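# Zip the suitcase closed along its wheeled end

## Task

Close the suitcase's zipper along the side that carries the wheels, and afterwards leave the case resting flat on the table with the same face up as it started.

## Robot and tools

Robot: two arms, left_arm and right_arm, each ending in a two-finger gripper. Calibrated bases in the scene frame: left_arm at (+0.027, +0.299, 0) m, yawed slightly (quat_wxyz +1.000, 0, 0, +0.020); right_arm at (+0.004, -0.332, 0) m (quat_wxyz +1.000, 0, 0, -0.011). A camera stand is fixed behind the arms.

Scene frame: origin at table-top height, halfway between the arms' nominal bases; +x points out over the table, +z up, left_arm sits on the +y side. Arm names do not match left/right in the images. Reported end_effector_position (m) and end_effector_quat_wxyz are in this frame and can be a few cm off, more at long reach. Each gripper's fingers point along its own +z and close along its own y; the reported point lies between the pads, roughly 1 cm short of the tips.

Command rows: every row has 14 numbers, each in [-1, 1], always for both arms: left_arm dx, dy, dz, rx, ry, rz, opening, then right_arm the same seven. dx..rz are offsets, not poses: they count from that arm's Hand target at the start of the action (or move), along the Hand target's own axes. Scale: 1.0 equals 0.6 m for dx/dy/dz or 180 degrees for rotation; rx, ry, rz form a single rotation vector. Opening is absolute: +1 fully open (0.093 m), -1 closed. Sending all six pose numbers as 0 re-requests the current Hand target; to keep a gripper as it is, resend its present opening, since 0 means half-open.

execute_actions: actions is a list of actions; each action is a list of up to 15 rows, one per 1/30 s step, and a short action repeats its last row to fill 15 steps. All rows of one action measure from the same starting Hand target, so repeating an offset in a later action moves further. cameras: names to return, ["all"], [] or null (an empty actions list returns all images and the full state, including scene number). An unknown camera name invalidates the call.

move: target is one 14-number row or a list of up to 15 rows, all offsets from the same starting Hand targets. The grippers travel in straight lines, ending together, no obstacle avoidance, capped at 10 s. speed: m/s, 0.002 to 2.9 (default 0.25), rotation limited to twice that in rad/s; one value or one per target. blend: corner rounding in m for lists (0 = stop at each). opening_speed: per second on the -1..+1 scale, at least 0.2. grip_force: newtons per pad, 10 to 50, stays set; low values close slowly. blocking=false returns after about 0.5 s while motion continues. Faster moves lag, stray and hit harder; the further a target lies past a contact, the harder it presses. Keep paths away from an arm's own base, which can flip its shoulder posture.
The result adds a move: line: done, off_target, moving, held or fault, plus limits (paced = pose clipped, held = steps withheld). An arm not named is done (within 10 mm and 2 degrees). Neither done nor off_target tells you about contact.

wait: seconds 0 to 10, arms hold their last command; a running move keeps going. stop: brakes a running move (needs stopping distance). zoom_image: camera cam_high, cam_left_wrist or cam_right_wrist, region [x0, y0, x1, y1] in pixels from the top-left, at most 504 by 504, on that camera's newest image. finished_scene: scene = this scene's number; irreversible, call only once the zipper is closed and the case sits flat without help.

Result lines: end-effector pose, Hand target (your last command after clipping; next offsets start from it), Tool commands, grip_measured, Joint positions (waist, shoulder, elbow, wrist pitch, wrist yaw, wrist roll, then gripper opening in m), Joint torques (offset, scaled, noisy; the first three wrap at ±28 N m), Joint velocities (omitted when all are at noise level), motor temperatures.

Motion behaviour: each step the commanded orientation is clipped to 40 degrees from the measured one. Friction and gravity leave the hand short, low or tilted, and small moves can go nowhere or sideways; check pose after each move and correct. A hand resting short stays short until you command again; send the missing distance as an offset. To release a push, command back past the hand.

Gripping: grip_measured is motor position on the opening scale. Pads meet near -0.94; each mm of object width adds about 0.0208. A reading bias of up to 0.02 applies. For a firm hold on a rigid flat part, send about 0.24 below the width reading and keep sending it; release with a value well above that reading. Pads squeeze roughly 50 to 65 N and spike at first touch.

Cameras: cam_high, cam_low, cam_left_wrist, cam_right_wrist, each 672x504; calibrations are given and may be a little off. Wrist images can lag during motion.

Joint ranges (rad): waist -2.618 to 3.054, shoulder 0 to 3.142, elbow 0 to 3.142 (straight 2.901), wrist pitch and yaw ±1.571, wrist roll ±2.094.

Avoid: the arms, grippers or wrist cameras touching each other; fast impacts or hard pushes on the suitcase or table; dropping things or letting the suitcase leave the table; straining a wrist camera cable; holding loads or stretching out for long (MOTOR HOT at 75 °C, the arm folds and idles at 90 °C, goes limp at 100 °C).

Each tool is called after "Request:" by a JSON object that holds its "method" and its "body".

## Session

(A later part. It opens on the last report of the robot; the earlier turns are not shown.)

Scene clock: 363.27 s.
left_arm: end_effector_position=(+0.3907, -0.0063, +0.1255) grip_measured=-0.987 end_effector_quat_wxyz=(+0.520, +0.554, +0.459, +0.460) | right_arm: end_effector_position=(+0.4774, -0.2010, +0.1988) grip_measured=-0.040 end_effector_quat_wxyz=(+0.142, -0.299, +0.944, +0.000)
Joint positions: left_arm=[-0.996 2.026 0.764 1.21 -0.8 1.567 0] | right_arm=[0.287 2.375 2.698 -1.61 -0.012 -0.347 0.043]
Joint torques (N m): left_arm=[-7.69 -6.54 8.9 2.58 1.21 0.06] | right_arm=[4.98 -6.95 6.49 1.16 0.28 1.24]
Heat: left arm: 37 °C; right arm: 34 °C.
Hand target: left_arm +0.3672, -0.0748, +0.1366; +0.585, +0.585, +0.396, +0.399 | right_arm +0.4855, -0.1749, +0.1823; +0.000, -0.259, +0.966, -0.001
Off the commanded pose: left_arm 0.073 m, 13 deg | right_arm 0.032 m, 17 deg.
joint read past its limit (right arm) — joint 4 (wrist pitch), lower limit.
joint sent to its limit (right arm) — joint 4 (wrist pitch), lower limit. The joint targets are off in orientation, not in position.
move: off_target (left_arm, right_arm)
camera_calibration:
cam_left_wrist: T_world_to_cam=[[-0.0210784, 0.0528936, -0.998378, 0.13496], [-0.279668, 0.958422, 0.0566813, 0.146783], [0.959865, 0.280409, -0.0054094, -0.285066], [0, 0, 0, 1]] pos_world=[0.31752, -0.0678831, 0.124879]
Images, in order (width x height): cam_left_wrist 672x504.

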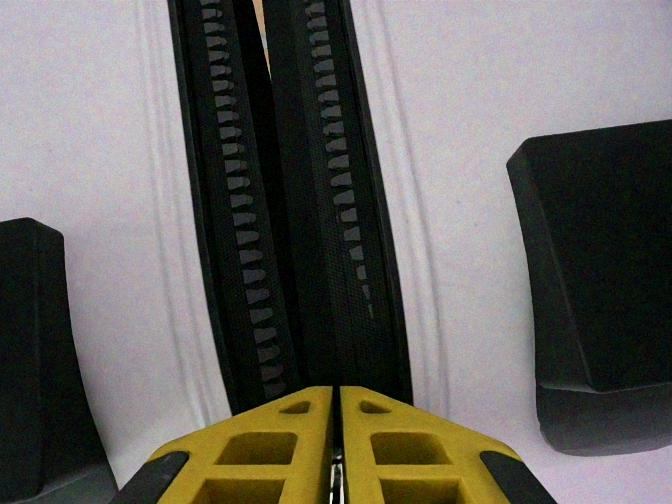

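Request:
{"method": "move", "body": {"target": [-0.056,-0.02,0.062,0,0.03,0,-1,-0.0,0.0,0,0,0,0,-0.25], "speed": 0.03, "cameras": ["cam_left_wrist","cam_high"]}}

Scene clock: 372.47 s.
left_arm: end_effector_position=(+0.3921, -0.0123, +0.1203) grip_measured=-0.987 end_effector_quat_wxyz=(+0.465, +0.490, +0.517, +0.526) | right_arm: end_effector_position=(+0.4789, -0.2020, +0.2011) grip_measured=-0.042 end_effector_quat_wxyz=(+0.146, -0.303, +0.942, -0.006)
Joint positions: left_arm=[-1.067 2.154 0.939 1.183 -1.116 1.576 0] | right_arm=[0.287 2.376 2.709 -1.61 -0.002 -0.357 0.043]
Joint torques (N m): left_arm=[-7.38 -6.35 11.9 2 2.46 -0.01] | right_arm=[5.14 -7.21 5.53 1.19 0.22 1.31]
Heat: left arm: 37 °C; right arm: 33 °C.
Hand target: left_arm +0.3895, -0.1197, +0.1244; +0.565, +0.565, +0.423, +0.426 | right_arm +0.4855, -0.1748, +0.1822; +0.000, -0.259, +0.966, -0.001
Off the commanded pose: left_arm 0.108 m, 21 deg | right_arm 0.034 m, 18 deg.
joint read past its limit (right arm) — joint 4 (wrist pitch), lower limit.
joint sent to its limit (right arm) — joint 4 (wrist pitch), lower limit. The joint targets are off in orientation, not in position.
move: off_target (left_arm, right_arm)
camera_calibration:
cam_left_wrist: T_world_to_cam=[[-0.0116152, 0.0491607, -0.998723, 0.126425], [-0.503717, 0.862517, 0.0483144, 0.241038], [0.863791, 0.503635, 0.0147447, -0.246768], [0, 0, 0, 1]] pos_world=[0.336039, -0.0898331, 0.118256]
Images, in order (width x height): cam_high 672x504, cam_left_wrist 672x504.

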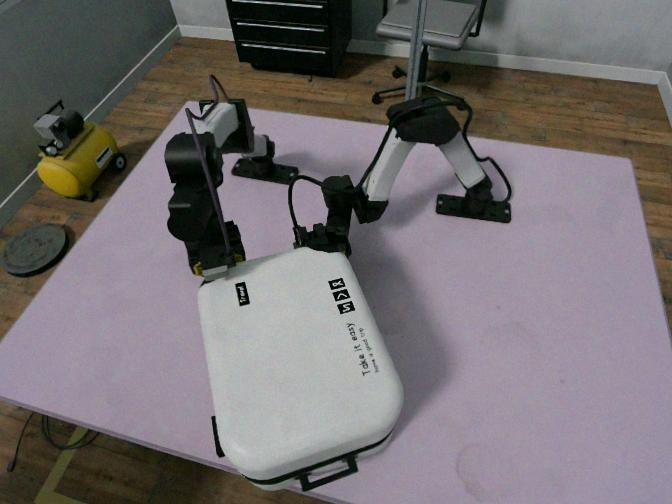

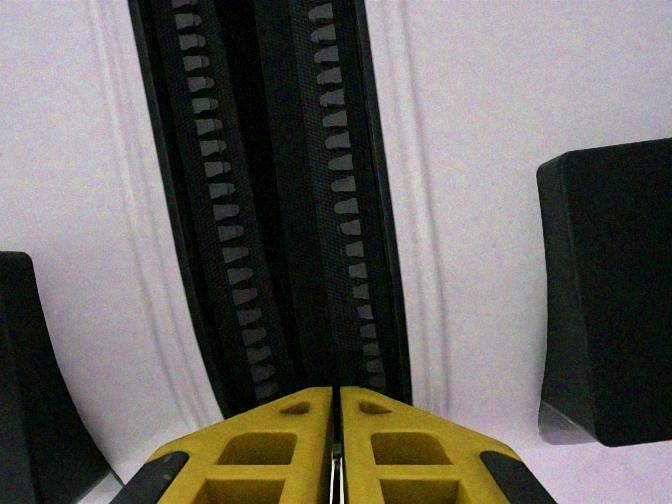

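Request:
{"method": "move", "body": {"target": [-0.06,0.01,0.01,0,0.03,0,-1,-0.01,0.02,0,0,0,0,-0.25], "speed": 0.03, "cameras": ["cam_left_wrist"]}}

Request:
{"method": "zoom_image", "body": {"camera": "cam_left_wrist", "region": [220, 320, 440, 500]}}

Scene clock: 388.67 s.
left_arm: end_effector_position=(+0.3904, -0.0246, +0.1173) grip_measured=-0.987 end_effector_quat_wxyz=(+0.402, +0.472, +0.539, +0.570) | right_arm: end_effector_position=(+0.4812, -0.2060, +0.2035) grip_measured=-0.044 end_effector_quat_wxyz=(+0.150, -0.307, +0.939, -0.022)
Joint positions: left_arm=[-1.109 2.221 1.101 1.019 -1.305 1.578 0] | right_arm=[0.289 2.378 2.72 -1.61 0.03 -0.369 0.043]
Joint torques (N m): left_arm=[-10.1 -8.24 13.31 2.3 2.58 0] | right_arm=[7.54 -6.54 5.75 1.19 0.04 1.62]
Motor temperatures (°C): left_arm=[25 37 31 36 25 19 20] | right_arm=[21 32 30 28 18 21 23]
Heat: left arm: 37 °C; right arm: 32 °C.
Hand target: left_arm +0.3851, -0.1561, +0.1305; +0.545, +0.545, +0.450, +0.452 | right_arm +0.4847, -0.1615, +0.1822; +0.000, -0.259, +0.966, -0.001
Off the commanded pose: left_arm 0.132 m, 25 deg | right_arm 0.049 m, 18 deg.
joint read past its limit (right arm) — joint 4 (wrist pitch), lower limit.
joint sent to its limit (right arm) — joint 4 (wrist pitch), lower limit. The joint targets are off in position and orientation.
move: off_target (left_arm, right_arm)
camera_calibration:
cam_left_wrist: T_world_to_cam=[[-0.0471588, 0.112058, -0.992582, 0.138706], [-0.6228, 0.773595, 0.116925, 0.287131], [0.780959, 0.623694, 0.033308, -0.205951], [0, 0, 0, 1]] pos_world=[0.346206, -0.109216, 0.110964]
Images, in order (width x height): cam_left_wrist 672x504.

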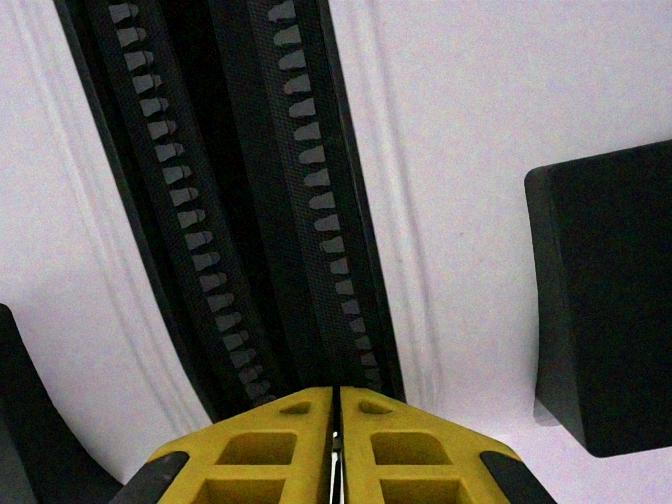

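Scaled by 2.291 from the camera's 672x504 image, which has a finer 960x720 frame.

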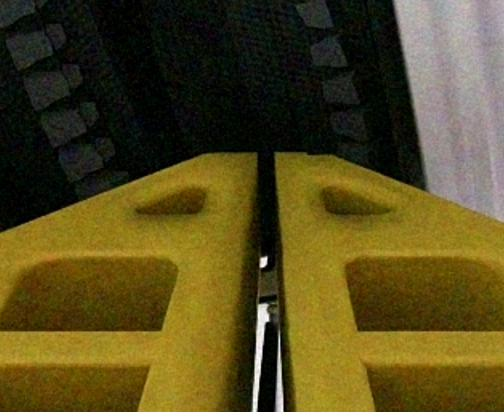

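Request:
{"method": "wait", "body": {"seconds": 0.1, "cameras": ["all"]}}

Scene clock: 411.10 s.
left_arm: end_effector_position=(+0.3904, -0.0245, +0.1173) grip_measured=-0.987 end_effector_quat_wxyz=(+0.402, +0.472, +0.539, +0.570) | right_arm: end_effector_position=(+0.4812, -0.2060, +0.2035) grip_measured=-0.044 end_effector_quat_wxyz=(+0.150, -0.307, +0.939, -0.022)
Joint positions: left_arm=[-1.109 2.221 1.101 1.018 -1.305 1.578 0] | right_arm=[0.289 2.378 2.72 -1.61 0.03 -0.369 0.043]
Joint torques (N m): left_arm=[-10.17 -8.24 13.24 2.32 2.59 -0.03] | right_arm=[7.53 -6.58 5.67 1.2 0.03 1.61]
Motor temperatures (°C): left_arm=[30 39 35 36 29 19 20] | right_arm=[23 32 30 29 17 23 23]
Heat: left arm: 39 °C; right arm: 32 °C.
Hand target: left_arm +0.3851, -0.1560, +0.1304; +0.545, +0.545, +0.450, +0.452 | right_arm +0.4847, -0.1615, +0.1822; +0.000, -0.259, +0.966, -0.001
Tool commands: left_gripper/opening=-1.0 right_gripper/opening=-0.25
Off the commanded pose: left_arm 0.132 m, 25 deg | right_arm 0.049 m, 18 deg.
joint read past its limit (right arm) — joint 4 (wrist pitch), lower limit.
wait: 0.10 s; at rest from the start
camera_calibration:
cam_left_wrist: T_world_to_cam=[[-0.0473831, 0.112414, -0.992531, 0.138805], [-0.623117, 0.773278, 0.117329, 0.287086], [0.780692, 0.624023, 0.033407, -0.205897], [0, 0, 0, 1]] pos_world=[0.346207, -0.109116, 0.110963]
cam_right_wrist: T_world_to_cam=[[0.582441, -0.798107, 0.154232, -0.477866], [-0.81085, -0.557061, 0.179458, 0.275199], [-0.0573097, -0.229583, -0.9716, 0.260777], [0, 0, 0, 1]] pos_world=[0.516419, -0.168216, 0.277687]

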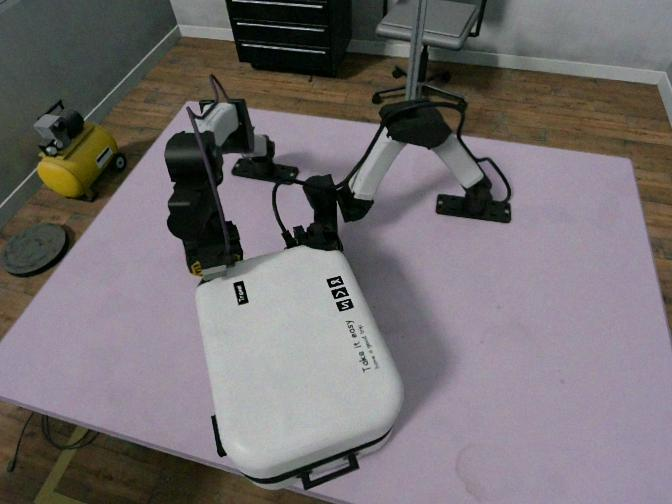

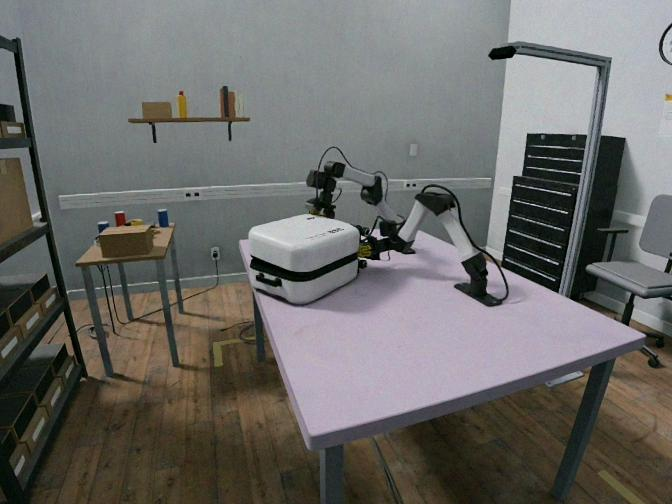

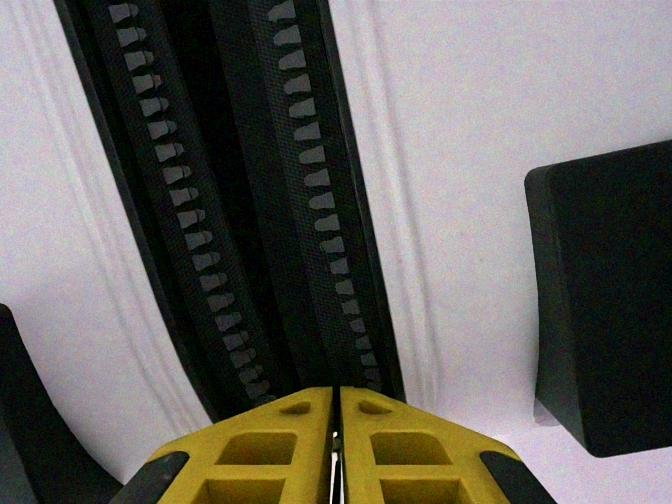

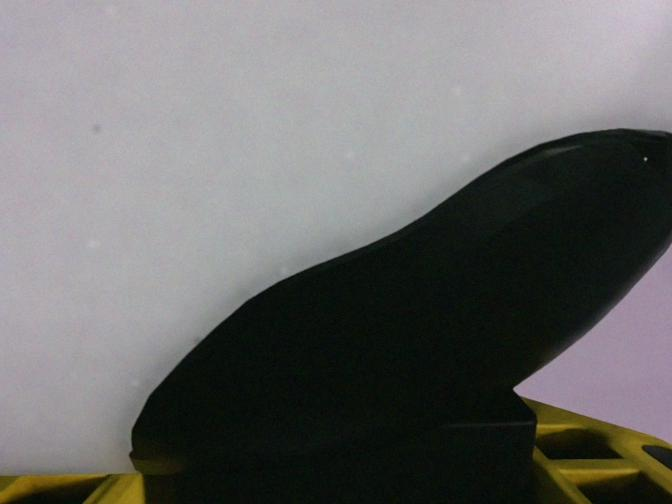

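Request:
{"method": "move", "body": {"target": [-0.055,0,0.045,0,0.05,0,-1,0,0,0,0,0,0,-0.25], "speed": 0.06, "cameras": ["cam_left_wrist","cam_high"]}}

Scene clock: 422.07 s.
left_arm: end_effector_position=(+0.3862, -0.1553, +0.1464) grip_measured=-0.990 end_effector_quat_wxyz=(+0.497, +0.475, +0.516, +0.510) | right_arm: end_effector_position=(+0.4725, -0.1641, +0.1926) grip_measured=-0.044 end_effector_quat_wxyz=(+0.141, -0.268, +0.953, +0.024)
Joint positions: left_arm=[-1.22 2.433 1.582 0.895 -1.234 1.584 0] | right_arm=[0.355 2.41 2.735 -1.61 -0.03 -0.21 0.043]
Joint torques (N m): left_arm=[-0.43 -12.57 5.26 2 0 -0.04] | right_arm=[0.5 -8.65 6.11 1.17 0.26 0.25]
Heat: left arm: 40 °C; right arm: 32 °C.
Hand target: left_arm +0.3847, -0.1514, +0.1462; +0.494, +0.472, +0.520, +0.513 (not the last commanded pose) | right_arm +0.4847, -0.1615, +0.1822; +0.000, -0.260, +0.966, -0.001
Off the commanded pose: left_arm 0.046 m, 5 deg | right_arm 0.016 m, 17 deg.
joint read past its limit (right arm) — joint 4 (wrist pitch), lower limit.
joint sent to its limit (right arm) — joint 4 (wrist pitch), lower limit. The joint targets are off in orientation, not in position.
move: held (left_arm; a check stopped the path), off_target (right_arm); limits=held
pose unreachable (left arm): on one or more control steps of this call, first in action 0 (counted from 0), this arm could not follow its commanded pose, so it was not sent that pose on those steps. It may still have moved: this result reports where it is.
cause: moving toward the commanded pose would bring a part of the arm too close to another arm (this arm's wrist (the part past joint 4) and the right arm's forearm (the part past joint 3), along the way the arms are being sent, or toward where that arm still pushes).
camera_calibration:
cam_left_wrist: T_world_to_cam=[[0.022128, -0.0113508, -0.999691, 0.137202], [-0.474048, 0.88026, -0.0204878, 0.361479], [0.880221, 0.474355, 0.0140975, -0.180894], [0, 0, 0, 1]] pos_world=[0.327549, -0.23083, 0.147116]
Images, in order (width x height): cam_high 672x504, cam_left_wrist 672x504.

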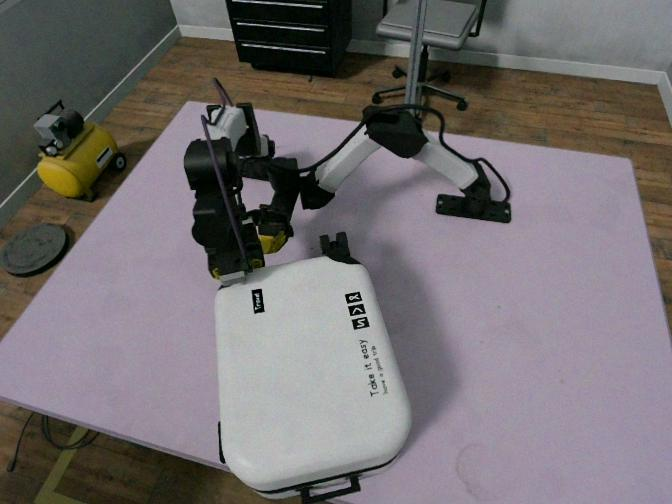

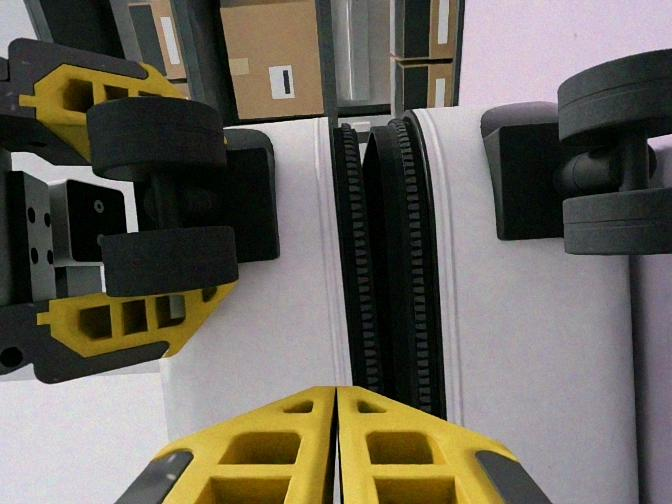

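Request:
{"method": "move", "body": {"target": [[0.02,0.01,-0.14,0,0,0,-0.95,0,0,0,0,0,0,-0.25],[0.13,0.01,-0.14,0,0,0,-0.95,0,0,0,0,0,0,-0.25]], "speed": 0.2, "blend": [0.03,0], "cameras": ["cam_left_wrist","cam_high"]}}

Scene clock: 429.00 s.
left_arm: end_effector_position=(+0.2946, -0.0851, +0.1412) grip_measured=-0.950 end_effector_quat_wxyz=(+0.486, +0.486, +0.512, +0.515) | right_arm: end_effector_position=(+0.4725, -0.1641, +0.1926) grip_measured=-0.044 end_effector_quat_wxyz=(+0.141, -0.267, +0.953, +0.024)
Joint positions: left_arm=[-1.364 2.167 1.06 1.123 -1.379 1.589 0] | right_arm=[0.355 2.41 2.735 -1.61 -0.03 -0.21 0.043]
Joint torques (N m): left_arm=[0.08 -10.88 4.07 2.32 0.06 0.06] | right_arm=[0.55 -8.64 6.17 1.18 0.28 0.25]
Heat: left arm: 41 °C; right arm: 31 °C.
Hand target: left_arm +0.2958, -0.0790, +0.1487; +0.494, +0.472, +0.520, +0.513 | right_arm +0.4847, -0.1615, +0.1822; +0.000, -0.259, +0.966, -0.001
Off the commanded pose: left_arm 0.010 m, 2 deg | right_arm 0.016 m, 17 deg.
joint read past its limit (right arm) — joint 4 (wrist pitch), lower limit.
joint sent to its limit (right arm) — joint 4 (wrist pitch), lower limit. The joint targets are off in orientation, not in position.
move: off_target (right_arm)
camera_calibration:
cam_left_wrist: T_world_to_cam=[[0.00885066, 0.0193526, -0.999774, 0.141276], [-0.474759, 0.880022, 0.0128317, 0.251659], [0.880071, 0.474538, 0.0169766, -0.13367], [0, 0, 0, 1]] pos_world=[0.235866, -0.160768, 0.140284]
Images, in order (width x height): cam_high 672x504, cam_left_wrist 672x504.

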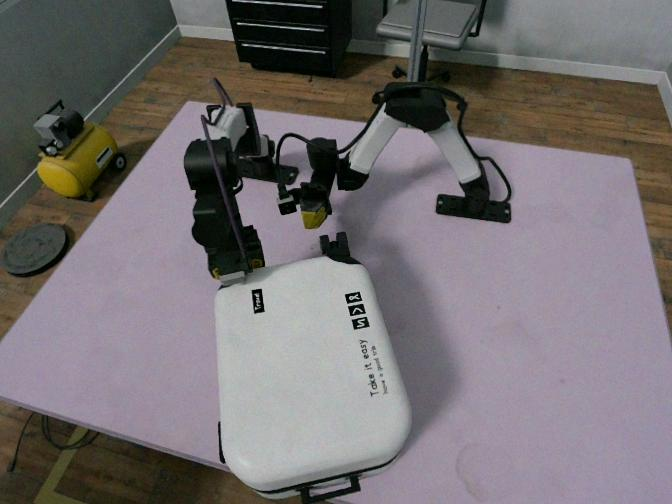

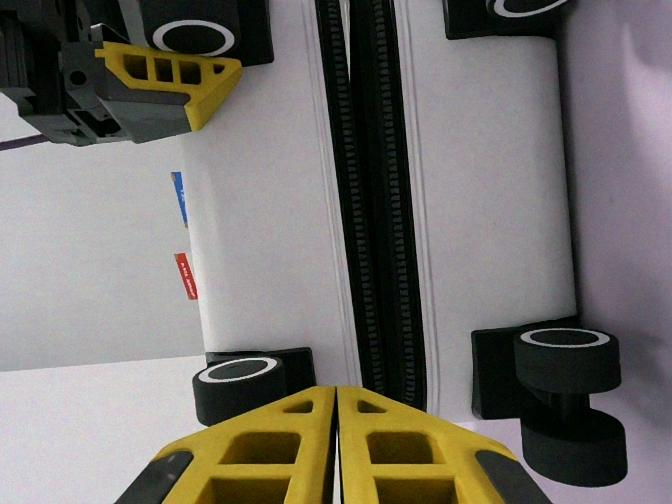

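Request:
{"method": "move", "body": {"target": [0.2,-0.005,-0.08,0,-0.05,0,-0.9,0,0,0,0,0,0,-0.25], "cameras": ["cam_left_wrist","cam_high"]}}

Scene clock: 434.43 s.
left_arm: end_effector_position=(+0.2427, +0.0382, +0.1380) grip_measured=-0.901 end_effector_quat_wxyz=(+0.511, +0.522, +0.479, +0.486) | right_arm: end_effector_position=(+0.4725, -0.1641, +0.1926) grip_measured=-0.044 end_effector_quat_wxyz=(+0.141, -0.267, +0.953, +0.024)
Joint positions: left_arm=[-1.423 1.79 0.395 1.374 -1.314 1.568 0.002] | right_arm=[0.355 2.41 2.735 -1.61 -0.03 -0.21 0.043]
Joint torques (N m): left_arm=[-1.02 -4.6 2.81 2.77 0.18 -0.01] | right_arm=[0.54 -8.65 6.08 1.16 0.26 0.25]
Heat: left arm: 43 °C; right arm: 31 °C.
Hand target: left_arm +0.2400, +0.0375, +0.1415; +0.533, +0.511, +0.480, +0.474 | right_arm +0.4847, -0.1615, +0.1822; +0.000, -0.259, +0.966, -0.001
Off the commanded pose: left_arm 0.004 m, 3 deg | right_arm 0.016 m, 17 deg.
joint read past its limit (right arm) — joint 4 (wrist pitch), lower limit.
joint sent to its limit (right arm) — joint 4 (wrist pitch), lower limit. The joint targets are off in orientation, not in position.
move: off_target (left_arm, right_arm)
camera_calibration:
cam_left_wrist: T_world_to_cam=[[0.00379088, 0.0329344, -0.99945, 0.136806], [-0.362441, 0.931545, 0.0293221, 0.0870308], [0.931999, 0.362131, 0.0154682, -0.154695], [0, 0, 0, 1]] pos_world=[0.175201, -0.0295588, 0.136572]
Images, in order (width x height): cam_high 672x504, cam_left_wrist 672x504.

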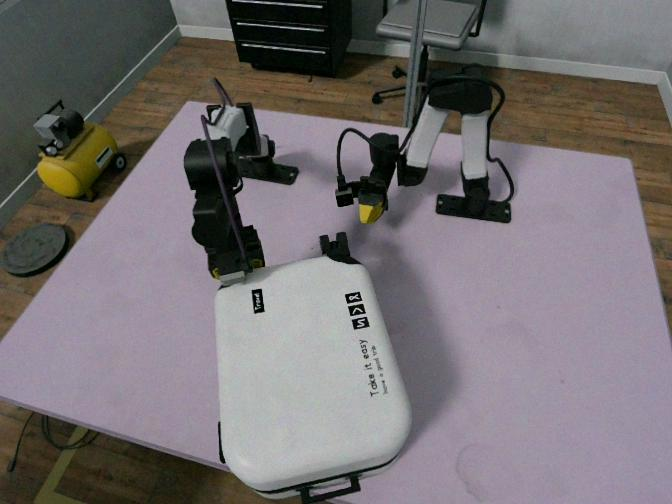

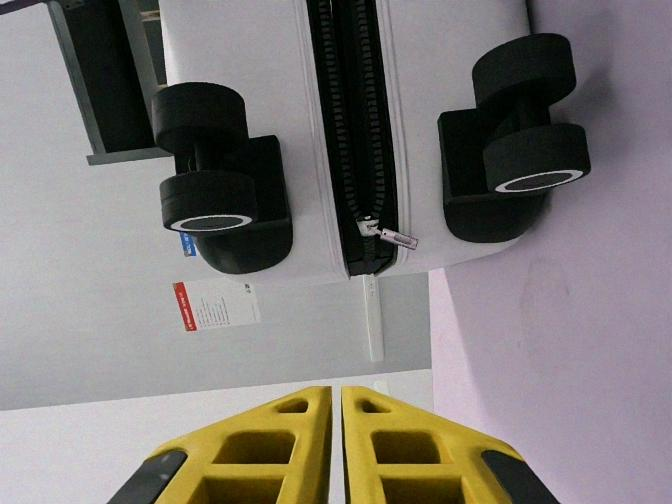

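Request:
{"method": "move", "body": {"target": [0.045,-0.052,0.145,0,0,0,-1,0,0,0,0,0,0,-0.25], "speed": 0.15, "cameras": ["cam_left_wrist"]}}

Scene clock: 451.40 s.
left_arm: end_effector_position=(+0.3254, +0.0615, +0.0976) grip_measured=-0.990 end_effector_quat_wxyz=(+0.495, +0.543, +0.478, +0.481) | right_arm: end_effector_position=(+0.4725, -0.1641, +0.1926) grip_measured=-0.044 end_effector_quat_wxyz=(+0.141, -0.267, +0.953, +0.024)
Joint positions: left_arm=[-1.085 1.974 0.412 1.479 -0.966 1.553 0] | right_arm=[0.355 2.41 2.735 -1.61 -0.03 -0.21 0.043]
Joint torques (N m): left_arm=[-0.08 -4.56 5.03 3.3 0.2 -0.13] | right_arm=[0.53 -8.64 6.11 1.17 0.27 0.25]
Motor temperatures (°C): left_arm=[26 39 31 36 24 19 20] | right_arm=[21 31 29 29 18 21 24]
Heat: left arm: 39 °C; right arm: 31 °C.
Hand target: left_arm +0.3295, +0.0556, +0.1112; +0.533, +0.511, +0.479, +0.474 | right_arm +0.4847, -0.1615, +0.1822; +0.000, -0.259, +0.966, -0.001
Off the commanded pose: left_arm 0.015 m, 6 deg | right_arm 0.016 m, 17 deg.
joint read past its limit (right arm) — joint 4 (wrist pitch), lower limit.
joint sent to its limit (left arm) — joint 4 (wrist pitch), upper limit. The joint targets still meet the commanded pose.
joint sent to its limit (right arm) — joint 4 (wrist pitch), lower limit. The joint targets are off in orientation, not in position.
move: off_target (left_arm, right_arm)
camera_calibration:
cam_left_wrist: T_world_to_cam=[[-0.0351312, 0.0688939, -0.997005, 0.105599], [-0.351784, 0.93292, 0.0768613, 0.0882922], [0.935422, 0.353431, -0.00853889, -0.237823], [0, 0, 0, 1]] pos_world=[0.257234, -0.00559077, 0.0964654]
Images, in order (width x height): cam_left_wrist 672x504.

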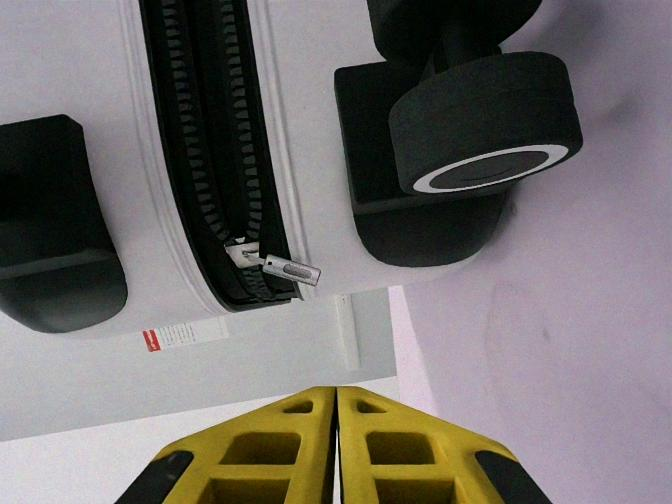

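Request:
{"method": "move", "body": {"target": [0.005,0.017,0.07,0,0,0,-1,0,0,0,0,0,0,-0.25], "speed": 0.1, "cameras": ["cam_left_wrist"]}}

Scene clock: 457.80 s.
left_arm: end_effector_position=(+0.3674, +0.0596, +0.1183) grip_measured=-0.990 end_effector_quat_wxyz=(+0.522, +0.518, +0.483, +0.476) | right_arm: end_effector_position=(+0.4725, -0.1641, +0.1926) grip_measured=-0.044 end_effector_quat_wxyz=(+0.141, -0.267, +0.953, +0.024)
Joint positions: left_arm=[-0.959 1.974 0.512 1.458 -0.839 1.556 0] | right_arm=[0.355 2.41 2.735 -1.61 -0.03 -0.21 0.043]
Joint torques (N m): left_arm=[0.08 -5.04 5.56 2.62 0.17 0.01] | right_arm=[0.53 -8.65 6.13 1.16 0.25 0.26]
Heat: left arm: 38 °C; right arm: 32 °C.
Hand target: left_arm +0.3715, +0.0551, +0.1220; +0.533, +0.511, +0.479, +0.474 | right_arm +0.4847, -0.1615, +0.1822; +0.000, -0.259, +0.966, -0.001
Off the commanded pose: left_arm 0.007 m, 2 deg | right_arm 0.016 m, 17 deg.
joint read past its limit (right arm) — joint 4 (wrist pitch), lower limit.
joint sent to its limit (right arm) — joint 4 (wrist pitch), lower limit. The joint targets are off in orientation, not in position.
move: off_target (right_arm)
camera_calibration:
cam_left_wrist: T_world_to_cam=[[0.00408143, 0.00404969, -0.999983, 0.117718], [-0.35184, 0.936057, 0.00235477, 0.111888], [0.936051, 0.351825, 0.00524529, -0.277975], [0, 0, 0, 1]] pos_world=[0.299085, -0.00741185, 0.11891]
Images, in order (width x height): cam_left_wrist 672x504.

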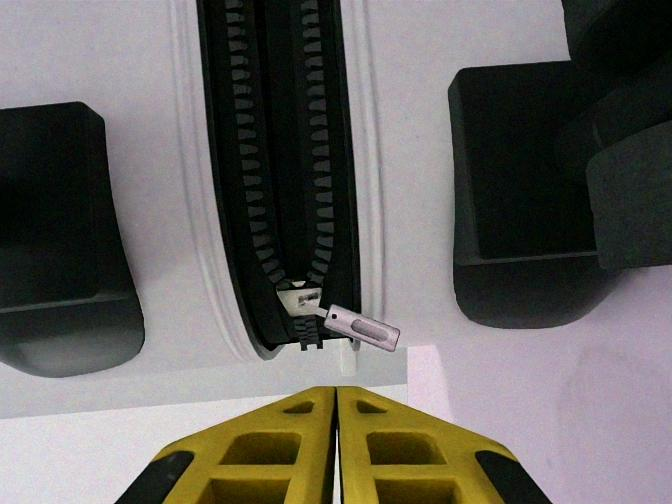

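Request:
{"method": "move", "body": {"target": [[0.003,-0.015,0.02,0,0,0,-1,0,0,0,0,0,0,-0.25],[0.003,-0.015,0.035,0,0,0,-1,0,0,0,0,0,0,-0.25]], "speed": 0.08, "cameras": ["cam_left_wrist"]}}

Scene clock: 464.30 s.
left_arm: end_effector_position=(+0.3883, +0.0587, +0.1084) grip_measured=-0.990 end_effector_quat_wxyz=(+0.519, +0.521, +0.483, +0.476) | right_arm: end_effector_position=(+0.4725, -0.1641, +0.1926) grip_measured=-0.044 end_effector_quat_wxyz=(+0.141, -0.267, +0.953, +0.024)
Joint positions: left_arm=[-0.905 2.041 0.57 1.458 -0.784 1.556 0] | right_arm=[0.355 2.41 2.735 -1.61 -0.03 -0.21 0.043]
Joint torques (N m): left_arm=[0.01 -5.46 5.67 2.78 0.25 -0.03] | right_arm=[0.5 -8.62 6.09 1.17 0.25 0.26]
Heat: left arm: 38 °C; right arm: 32 °C.
Hand target: left_arm +0.3927, +0.0546, +0.1134; +0.533, +0.511, +0.479, +0.474 | right_arm +0.4847, -0.1615, +0.1822; +0.000, -0.259, +0.966, -0.001
Off the commanded pose: left_arm 0.008 m, 2 deg | right_arm 0.016 m, 17 deg.
joint read past its limit (right arm) — joint 4 (wrist pitch), lower limit.
joint sent to its limit (right arm) — joint 4 (wrist pitch), lower limit. The joint targets are off in orientation, not in position.
move: off_target (right_arm)
camera_calibration:
cam_left_wrist: T_world_to_cam=[[-0.00183793, 0.0105616, -0.999943, 0.109577], [-0.351436, 0.936153, 0.0105338, 0.119004], [0.93621, 0.351435, 0.00199116, -0.296908], [0, 0, 0, 1]] pos_world=[0.319992, -0.00821929, 0.108908]
Images, in order (width x height): cam_left_wrist 672x504.

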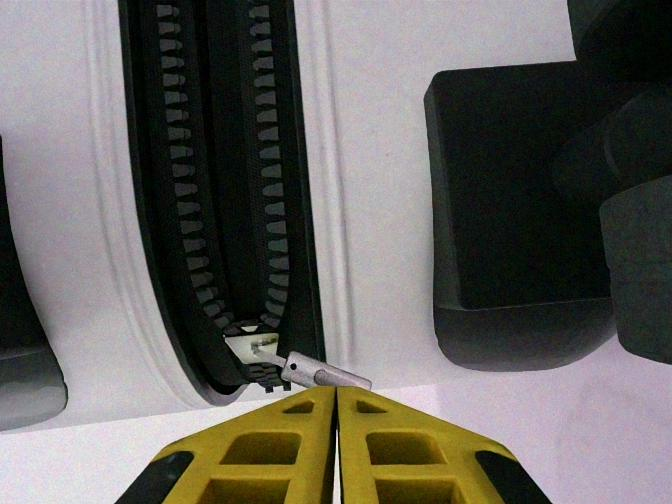

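Request:
{"method": "move", "body": {"target": [[0,0.004,0.01,0,0,0,-1,0,0,0,0,0,0,-0.25],[-0.055,0.004,0.012,0,0,0,-1,0,0,0,0,0,0,-0.25]], "speed": 0.07, "cameras": ["cam_left_wrist"]}}

Scene clock: 471.30 s.
left_arm: end_effector_position=(+0.3949, +0.0240, +0.1165) grip_measured=-0.990 end_effector_quat_wxyz=(+0.532, +0.518, +0.478, +0.470) | right_arm: end_effector_position=(+0.4725, -0.1641, +0.1926) grip_measured=-0.044 end_effector_quat_wxyz=(+0.141, -0.267, +0.953, +0.024)
Joint positions: left_arm=[-0.951 2.077 0.691 1.396 -0.808 1.556 0] | right_arm=[0.355 2.41 2.735 -1.61 -0.03 -0.21 0.043]
Joint torques (N m): left_arm=[-0.9 -5.97 6.12 2.43 -0.06 -0.01] | right_arm=[0.49 -8.64 6.13 1.16 0.26 0.25]
Heat: left arm: 38 °C; right arm: 32 °C.
Hand target: left_arm +0.3969, +0.0212, +0.1169; +0.533, +0.511, +0.479, +0.474 | right_arm +0.4847, -0.1615, +0.1822; +0.000, -0.259, +0.966, -0.001
Off the commanded pose: left_arm 0.003 m, 1 deg | right_arm 0.016 m, 17 deg.
joint read past its limit (right arm) — joint 4 (wrist pitch), lower limit.
joint sent to its limit (right arm) — joint 4 (wrist pitch), lower limit. The joint targets are off in orientation, not in position.
move: off_target (right_arm)
camera_calibration:
cam_left_wrist: T_world_to_cam=[[0.0131965, -0.00789169, -0.999882, 0.112483], [-0.33102, 0.94355, -0.0118159, 0.148145], [0.943532, 0.331137, 0.00983926, -0.294205], [0, 0, 0, 1]] pos_world=[0.325146, -0.0414725, 0.117115]
Images, in order (width x height): cam_left_wrist 672x504.

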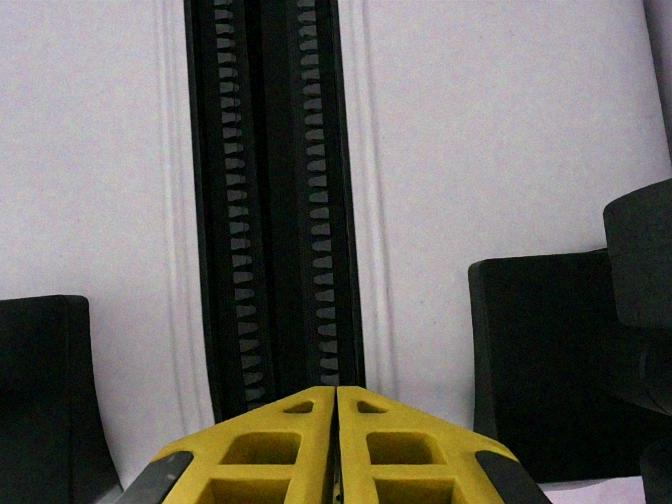

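Request:
{"method": "move", "body": {"target": [[0,0,-0.04,0,0,0,-1,0,0,0,0,0,0,-0.25],[0.06,0,-0.03,0,0,0,-1,0,0,0,0,0,0,-0.25]], "speed": 0.1, "blend": [0.01,0], "cameras": ["cam_left_wrist"]}}

Scene clock: 476.50 s.
left_arm: end_effector_position=(+0.3834, +0.0595, +0.0917) grip_measured=-0.990 end_effector_quat_wxyz=(+0.496, +0.540, +0.483, +0.478) | right_arm: end_effector_position=(+0.4724, -0.1637, +0.1926) grip_measured=-0.044 end_effector_quat_wxyz=(+0.141, -0.267, +0.953, +0.025)
Joint positions: left_arm=[-0.918 2.064 0.559 1.432 -0.803 1.556 0] | right_arm=[0.355 2.41 2.735 -1.61 -0.032 -0.208 0.043]
Joint torques (N m): left_arm=[-0.38 -9.69 2.7 3.21 0.19 -0.01] | right_arm=[0.54 -8.69 6.11 1.16 0.27 0.25]
Heat: left arm: 37 °C; right arm: 32 °C.
Hand target: left_arm +0.3822, +0.0587, +0.1155; +0.533, +0.511, +0.479, +0.474 | right_arm +0.4847, -0.1615, +0.1822; +0.000, -0.259, +0.966, -0.001
Off the commanded pose: left_arm 0.024 m, 5 deg | right_arm 0.016 m, 17 deg.
joint read past its limit (right arm) — joint 4 (wrist pitch), lower limit.
joint sent to its limit (right arm) — joint 4 (wrist pitch), lower limit. The joint targets are off in orientation, not in position.
move: off_target (left_arm, right_arm)
camera_calibration:
cam_left_wrist: T_world_to_cam=[[-0.0391887, 0.055908, -0.997667, 0.104276], [-0.35536, 0.932382, 0.0662082, 0.113373], [0.933908, 0.357125, -0.0166714, -0.290253], [0, 0, 0, 1]] pos_world=[0.315444, -0.00788001, 0.0916873]
Images, in order (width x height): cam_left_wrist 672x504.

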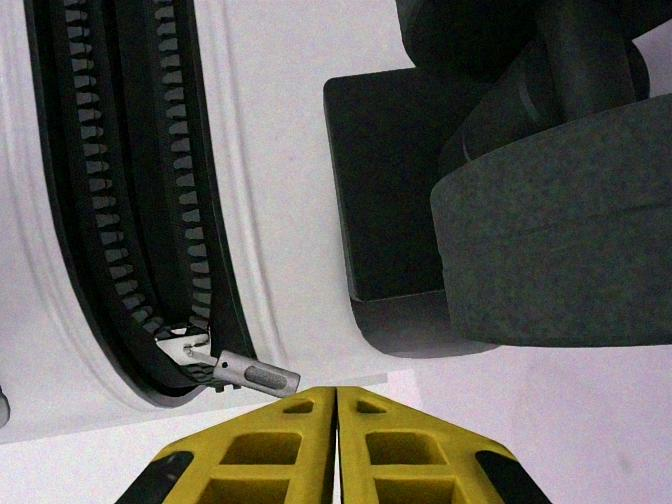

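Request:
{"method": "move", "body": {"target": [[0.015,-0.007,0.045,0,0,0,-1,0,0,0,0,0,0,-0.25],[0.015,-0.01,0.065,0,0,0,-1,0,0,0,0,0,0,-0.25]], "speed": 0.07, "cameras": ["cam_left_wrist"]}}

Scene clock: 482.73 s.
left_arm: end_effector_position=(+0.4123, +0.0752, +0.0971) grip_measured=-0.990 end_effector_quat_wxyz=(+0.500, +0.527, +0.490, +0.482) | right_arm: end_effector_position=(+0.4744, -0.1630, +0.1919) grip_measured=-0.044 end_effector_quat_wxyz=(+0.144, -0.261, +0.954, +0.026)
Joint positions: left_arm=[-0.82 2.075 0.601 1.426 -0.725 1.556 0] | right_arm=[0.355 2.413 2.735 -1.602 -0.032 -0.197 0.043]
Joint torques (N m): left_arm=[0.32 -5.7 7.39 2.94 0.49 -0.02] | right_arm=[0.43 -8.87 6.16 1.11 0.27 0.14]
Heat: left arm: 39 °C; right arm: 32 °C.
Hand target: left_arm +0.4219, +0.0639, +0.1100; +0.533, +0.511, +0.479, +0.474 | right_arm +0.4846, -0.1616, +0.1822; +0.000, -0.259, +0.966, -0.001
Off the commanded pose: left_arm 0.020 m, 4 deg | right_arm 0.014 m, 17 deg.
joint read past its limit (right arm) — joint 4 (wrist pitch), lower limit.
joint sent to its limit (right arm) — joint 4 (wrist pitch), lower limit. The joint targets are off in orientation, not in position.
move: off_target (left_arm, right_arm)
camera_calibration:
cam_left_wrist: T_world_to_cam=[[-0.0267728, 0.0338693, -0.999068, 0.106545], [-0.374611, 0.926256, 0.0414397, 0.119398], [0.926795, 0.375371, -0.0121106, -0.321619], [0, 0, 0, 1]] pos_world=[0.345656, 0.00652464, 0.0976028]
Images, in order (width x height): cam_left_wrist 672x504.

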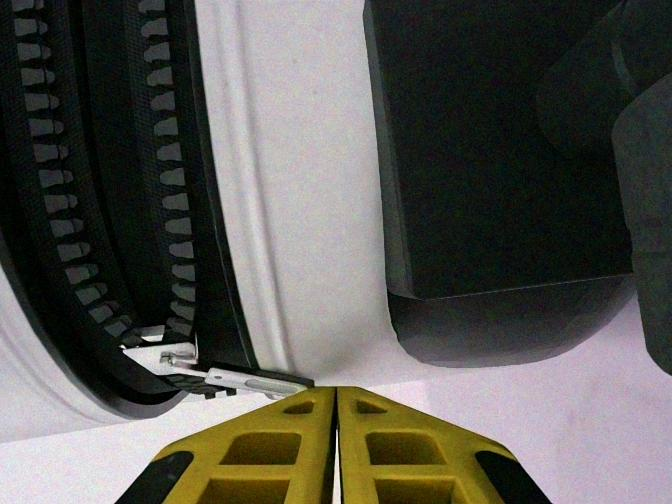

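Request:
{"method": "move", "body": {"target": [[0.005,0.02,0,0,0,0,-1,0,0,0,0,0,0,-0.25],[-0.06,0.02,0.006,0,0,0,-1,0,0,0,0,0,0,-0.25]], "speed": 0.06, "cameras": ["cam_left_wrist"]}}

Scene clock: 491.03 s.
left_arm: end_effector_position=(+0.4118, +0.0465, +0.0993) grip_measured=-0.990 end_effector_quat_wxyz=(+0.486, +0.540, +0.487, +0.484) | right_arm: end_effector_position=(+0.4771, -0.1644, +0.1918) grip_measured=-0.044 end_effector_quat_wxyz=(+0.147, -0.251, +0.956, +0.027)
Joint positions: left_arm=[-0.884 2.073 0.691 1.298 -0.788 1.561 0] | right_arm=[0.351 2.414 2.735 -1.593 -0.032 -0.179 0.043]
Joint torques (N m): left_arm=[-0.73 -6.9 9.32 3.05 0.34 -0.1] | right_arm=[0.81 -9.06 6.17 1.05 0.25 -0.02]
Heat: left arm: 40 °C; right arm: 34 °C.
Hand target: left_arm +0.4220, +0.0282, +0.1230; +0.533, +0.511, +0.479, +0.474 | right_arm +0.4847, -0.1616, +0.1822; +0.000, -0.259, +0.966, -0.001
Off the commanded pose: left_arm 0.032 m, 7 deg | right_arm 0.012 m, 17 deg.
joint read past its limit (right arm) — joint 4 (wrist pitch), lower limit.
joint sent to its limit (right arm) — joint 4 (wrist pitch), lower limit. The joint targets are off in orientation, not in position.
move: off_target (left_arm, right_arm)
camera_calibration:
cam_left_wrist: T_world_to_cam=[[-0.048699, 0.0677725, -0.996512, 0.116948], [-0.372628, 0.924432, 0.0810805, 0.141135], [0.926702, 0.375276, -0.019765, -0.309587], [0, 0, 0, 1]] pos_world=[0.345181, -0.0222151, 0.0989781]
Images, in order (width x height): cam_left_wrist 672x504.

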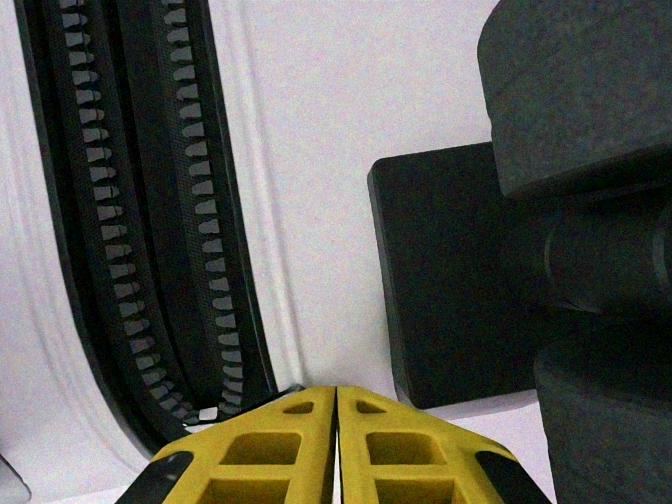

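Request:
{"method": "zoom_image", "body": {"camera": "cam_left_wrist", "region": [150, 330, 400, 500]}}

Scaled by 2.016 from the camera's 672x504 image, which has a finer 960x720 frame.

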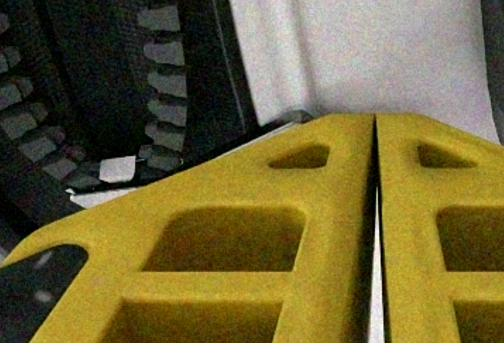

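Request:
{"method": "move", "body": {"target": [-0.035,0.005,-0.012,0,0,0,-1,0,0,0,0,0,0,-0.25], "speed": 0.06, "cameras": ["cam_left_wrist"]}}

Scene clock: 502.50 s.
left_arm: end_effector_position=(+0.4097, +0.0432, +0.0991) grip_measured=-0.990 end_effector_quat_wxyz=(+0.463, +0.538, +0.494, +0.502) | right_arm: end_effector_position=(+0.4772, -0.1644, +0.1918) grip_measured=-0.044 end_effector_quat_wxyz=(+0.147, -0.251, +0.956, +0.027)
Joint positions: left_arm=[-0.913 2.077 0.725 1.248 -0.868 1.574 0] | right_arm=[0.351 2.414 2.735 -1.593 -0.032 -0.179 0.043]
Joint torques (N m): left_arm=[-2.97 -7.36 9.66 3.12 0.53 -0.17] | right_arm=[0.8 -9.06 6.15 1.05 0.24 -0.01]
Motor temperatures (°C): left_arm=[22 37 31 41 22 19 20] | right_arm=[19 34 29 28 17 20 24]
Heat: left arm: 41 °C; right arm: 34 °C.
Hand target: left_arm +0.4129, +0.0080, +0.1265; +0.533, +0.511, +0.479, +0.474 | right_arm +0.4847, -0.1616, +0.1822; +0.000, -0.259, +0.966, -0.001
Off the commanded pose: left_arm 0.045 m, 9 deg | right_arm 0.013 m, 17 deg.
joint read past its limit (right arm) — joint 4 (wrist pitch), lower limit.
joint sent to its limit (right arm) — joint 4 (wrist pitch), lower limit. The joint targets are off in orientation, not in position.
move: off_target (left_arm, right_arm)
camera_calibration:
cam_left_wrist: T_world_to_cam=[[-0.0598958, 0.0984642, -0.993336, 0.119874], [-0.417546, 0.901409, 0.114529, 0.159477], [0.906679, 0.421624, -0.0128772, -0.300871], [0, 0, 0, 1]] pos_world=[0.346562, -0.0287028, 0.0969361]
Images, in order (width x height): cam_left_wrist 672x504.

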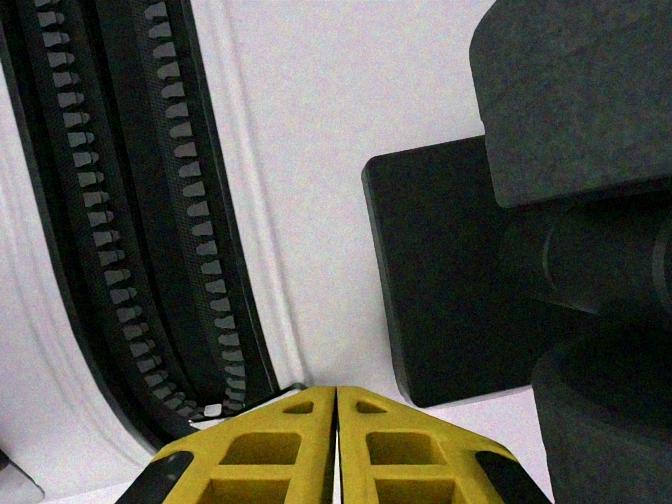

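Request:
{"method": "move", "body": {"target": [0.01,0.01,-0.03,0,0,0,-1,0,0,0,0,0,0,-0.25], "speed": 0.05, "cameras": ["cam_left_wrist"]}}

Scene clock: 506.90 s.
left_arm: end_effector_position=(+0.4076, +0.0429, +0.0999) grip_measured=-0.990 end_effector_quat_wxyz=(+0.461, +0.535, +0.496, +0.505) | right_arm: end_effector_position=(+0.4772, -0.1644, +0.1918) grip_measured=-0.044 end_effector_quat_wxyz=(+0.147, -0.251, +0.956, +0.027)
Joint positions: left_arm=[-0.921 2.077 0.725 1.251 -0.887 1.574 0] | right_arm=[0.351 2.414 2.735 -1.593 -0.032 -0.179 0.043]
Joint torques (N m): left_arm=[-4.18 -11.43 4.3 3.22 0.51 -0.2] | right_arm=[0.84 -9.05 6.17 1.05 0.26 -0.02]
Heat: left arm: 42 °C; right arm: 34 °C.
Hand target: left_arm +0.3955, +0.0157, +0.1321; +0.533, +0.511, +0.479, +0.474 | right_arm +0.4847, -0.1616, +0.1822; +0.000, -0.259, +0.966, -0.001
Off the commanded pose: left_arm 0.044 m, 10 deg | right_arm 0.013 m, 17 deg.
joint read past its limit (right arm) — joint 4 (wrist pitch), lower limit.
joint sent to its limit (right arm) — joint 4 (wrist pitch), lower limit. The joint targets are off in orientation, not in position.
move: off_target (left_arm, right_arm)
camera_calibration:
cam_left_wrist: T_world_to_cam=[[-0.057741, 0.0973729, -0.993572, 0.119721], [-0.426685, 0.897346, 0.112739, 0.162856], [0.902555, 0.430452, -0.0102661, -0.297791], [0, 0, 0, 1]] pos_world=[0.345173, -0.0296113, 0.0975339]
Images, in order (width x height): cam_left_wrist 672x504.

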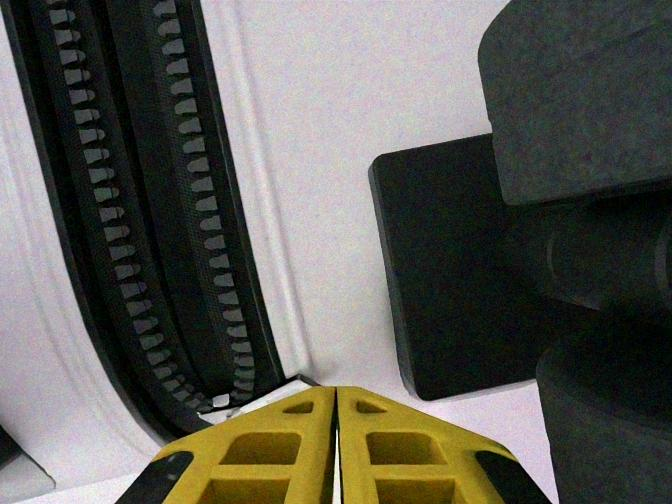

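Request:
{"method": "move", "body": {"target": [-0.02,0.005,-0.01,0,0,0,-1,0,0,0,0,0,0,-0.25], "speed": 0.05, "cameras": ["cam_left_wrist"]}}

Scene clock: 510.60 s.
left_arm: end_effector_position=(+0.3853, +0.0115, +0.1096) grip_measured=-0.990 end_effector_quat_wxyz=(+0.495, +0.543, +0.476, +0.484) | right_arm: end_effector_position=(+0.4771, -0.1652, +0.1917) grip_measured=-0.044 end_effector_quat_wxyz=(+0.147, -0.250, +0.957, +0.026)
Joint positions: left_arm=[-1.004 2.064 0.725 1.273 -0.885 1.574 0] | right_arm=[0.35 2.414 2.735 -1.595 -0.031 -0.179 0.043]
Joint torques (N m): left_arm=[-0.54 -9.98 6.75 2.8 0.14 -0.15] | right_arm=[0.92 -9.01 6.13 1.05 0.26 -0.03]
Heat: left arm: 43 °C; right arm: 34 °C.
Hand target: left_arm +0.3884, +0.0044, +0.1352; +0.533, +0.511, +0.479, +0.474 | right_arm +0.4847, -0.1615, +0.1822; +0.000, -0.259, +0.966, -0.001
Off the commanded pose: left_arm 0.027 m, 6 deg | right_arm 0.013 m, 17 deg.
joint read past its limit (right arm) — joint 4 (wrist pitch), lower limit.
joint sent to its limit (right arm) — joint 4 (wrist pitch), lower limit. The joint targets are off in orientation, not in position.
move: off_target (left_arm, right_arm)
camera_calibration:
cam_left_wrist: T_world_to_cam=[[-0.0289055, 0.071824, -0.996998, 0.120678], [-0.351254, 0.933075, 0.0774027, 0.154752], [0.935834, 0.352437, -0.00174247, -0.276844], [0, 0, 0, 1]] pos_world=[0.316926, -0.055493, 0.107855]
Images, in order (width x height): cam_left_wrist 672x504.

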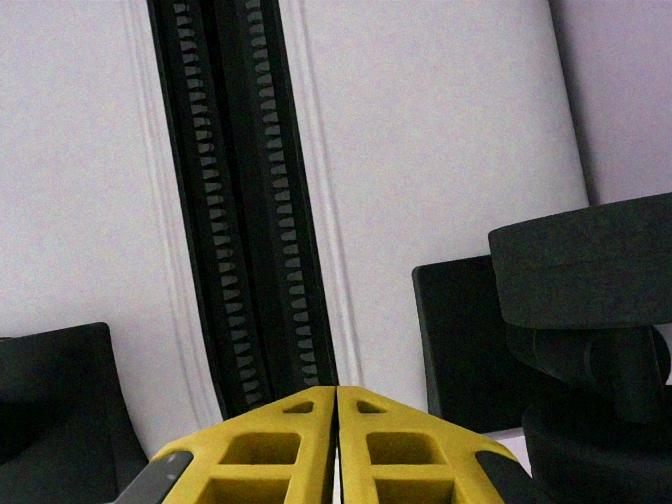

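Request:
{"method": "move", "body": {"target": [[0.02,0.0,-0.05,0,0,0,-1,0,0,0,0,0,0,-0.25],[0.08,-0.01,-0.05,0,0,0,-1,0,0,0,0,0,0,-0.25]], "speed": 0.15, "blend": [0.01,0], "cameras": ["cam_left_wrist"]}}

Scene clock: 520.03 s.
left_arm: end_effector_position=(+0.3639, +0.0546, +0.1066) grip_measured=-0.990 end_effector_quat_wxyz=(+0.495, +0.542, +0.477, +0.483) | right_arm: end_effector_position=(+0.4771, -0.1652, +0.1917) grip_measured=-0.044 end_effector_quat_wxyz=(+0.147, -0.250, +0.957, +0.026)
Joint positions: left_arm=[-0.981 1.984 0.523 1.397 -0.863 1.574 0] | right_arm=[0.35 2.414 2.735 -1.595 -0.031 -0.179 0.043]
Joint torques (N m): left_arm=[-0.25 -8.98 2.97 3.12 0.2 -0.2] | right_arm=[0.99 -9.05 6.17 1.05 0.26 -0.04]
Heat: left arm: 42 °C; right arm: 35 °C.
Hand target: left_arm +0.3629, +0.0548, +0.1273; +0.533, +0.511, +0.479, +0.474 | right_arm +0.4847, -0.1615, +0.1822; +0.000, -0.259, +0.966, -0.001
Off the commanded pose: left_arm 0.021 m, 6 deg | right_arm 0.013 m, 17 deg.
joint read past its limit (right arm) — joint 4 (wrist pitch), lower limit.
joint sent to its limit (right arm) — joint 4 (wrist pitch), lower limit. The joint targets are off in orientation, not in position.
move: off_target (left_arm, right_arm)
camera_calibration:
cam_left_wrist: T_world_to_cam=[[-0.0294704, 0.0701044, -0.997104, 0.114252], [-0.353021, 0.932524, 0.0759977, 0.108165], [0.935151, 0.354239, -0.00273347, -0.271803], [0, 0, 0, 1]] pos_world=[0.295729, -0.0125931, 0.104958]
Images, in order (width x height): cam_left_wrist 672x504.

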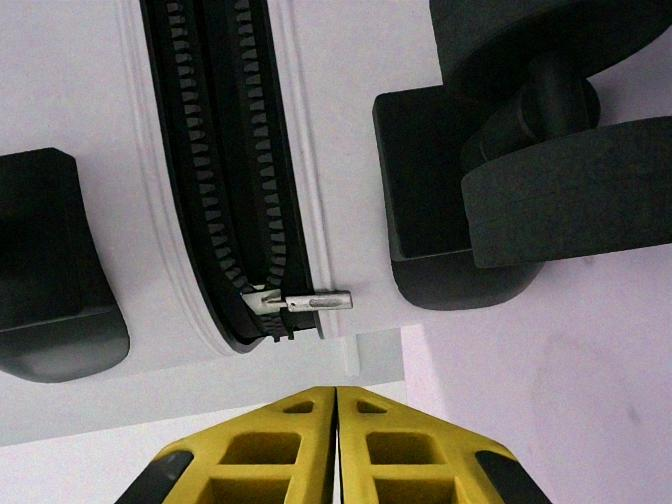

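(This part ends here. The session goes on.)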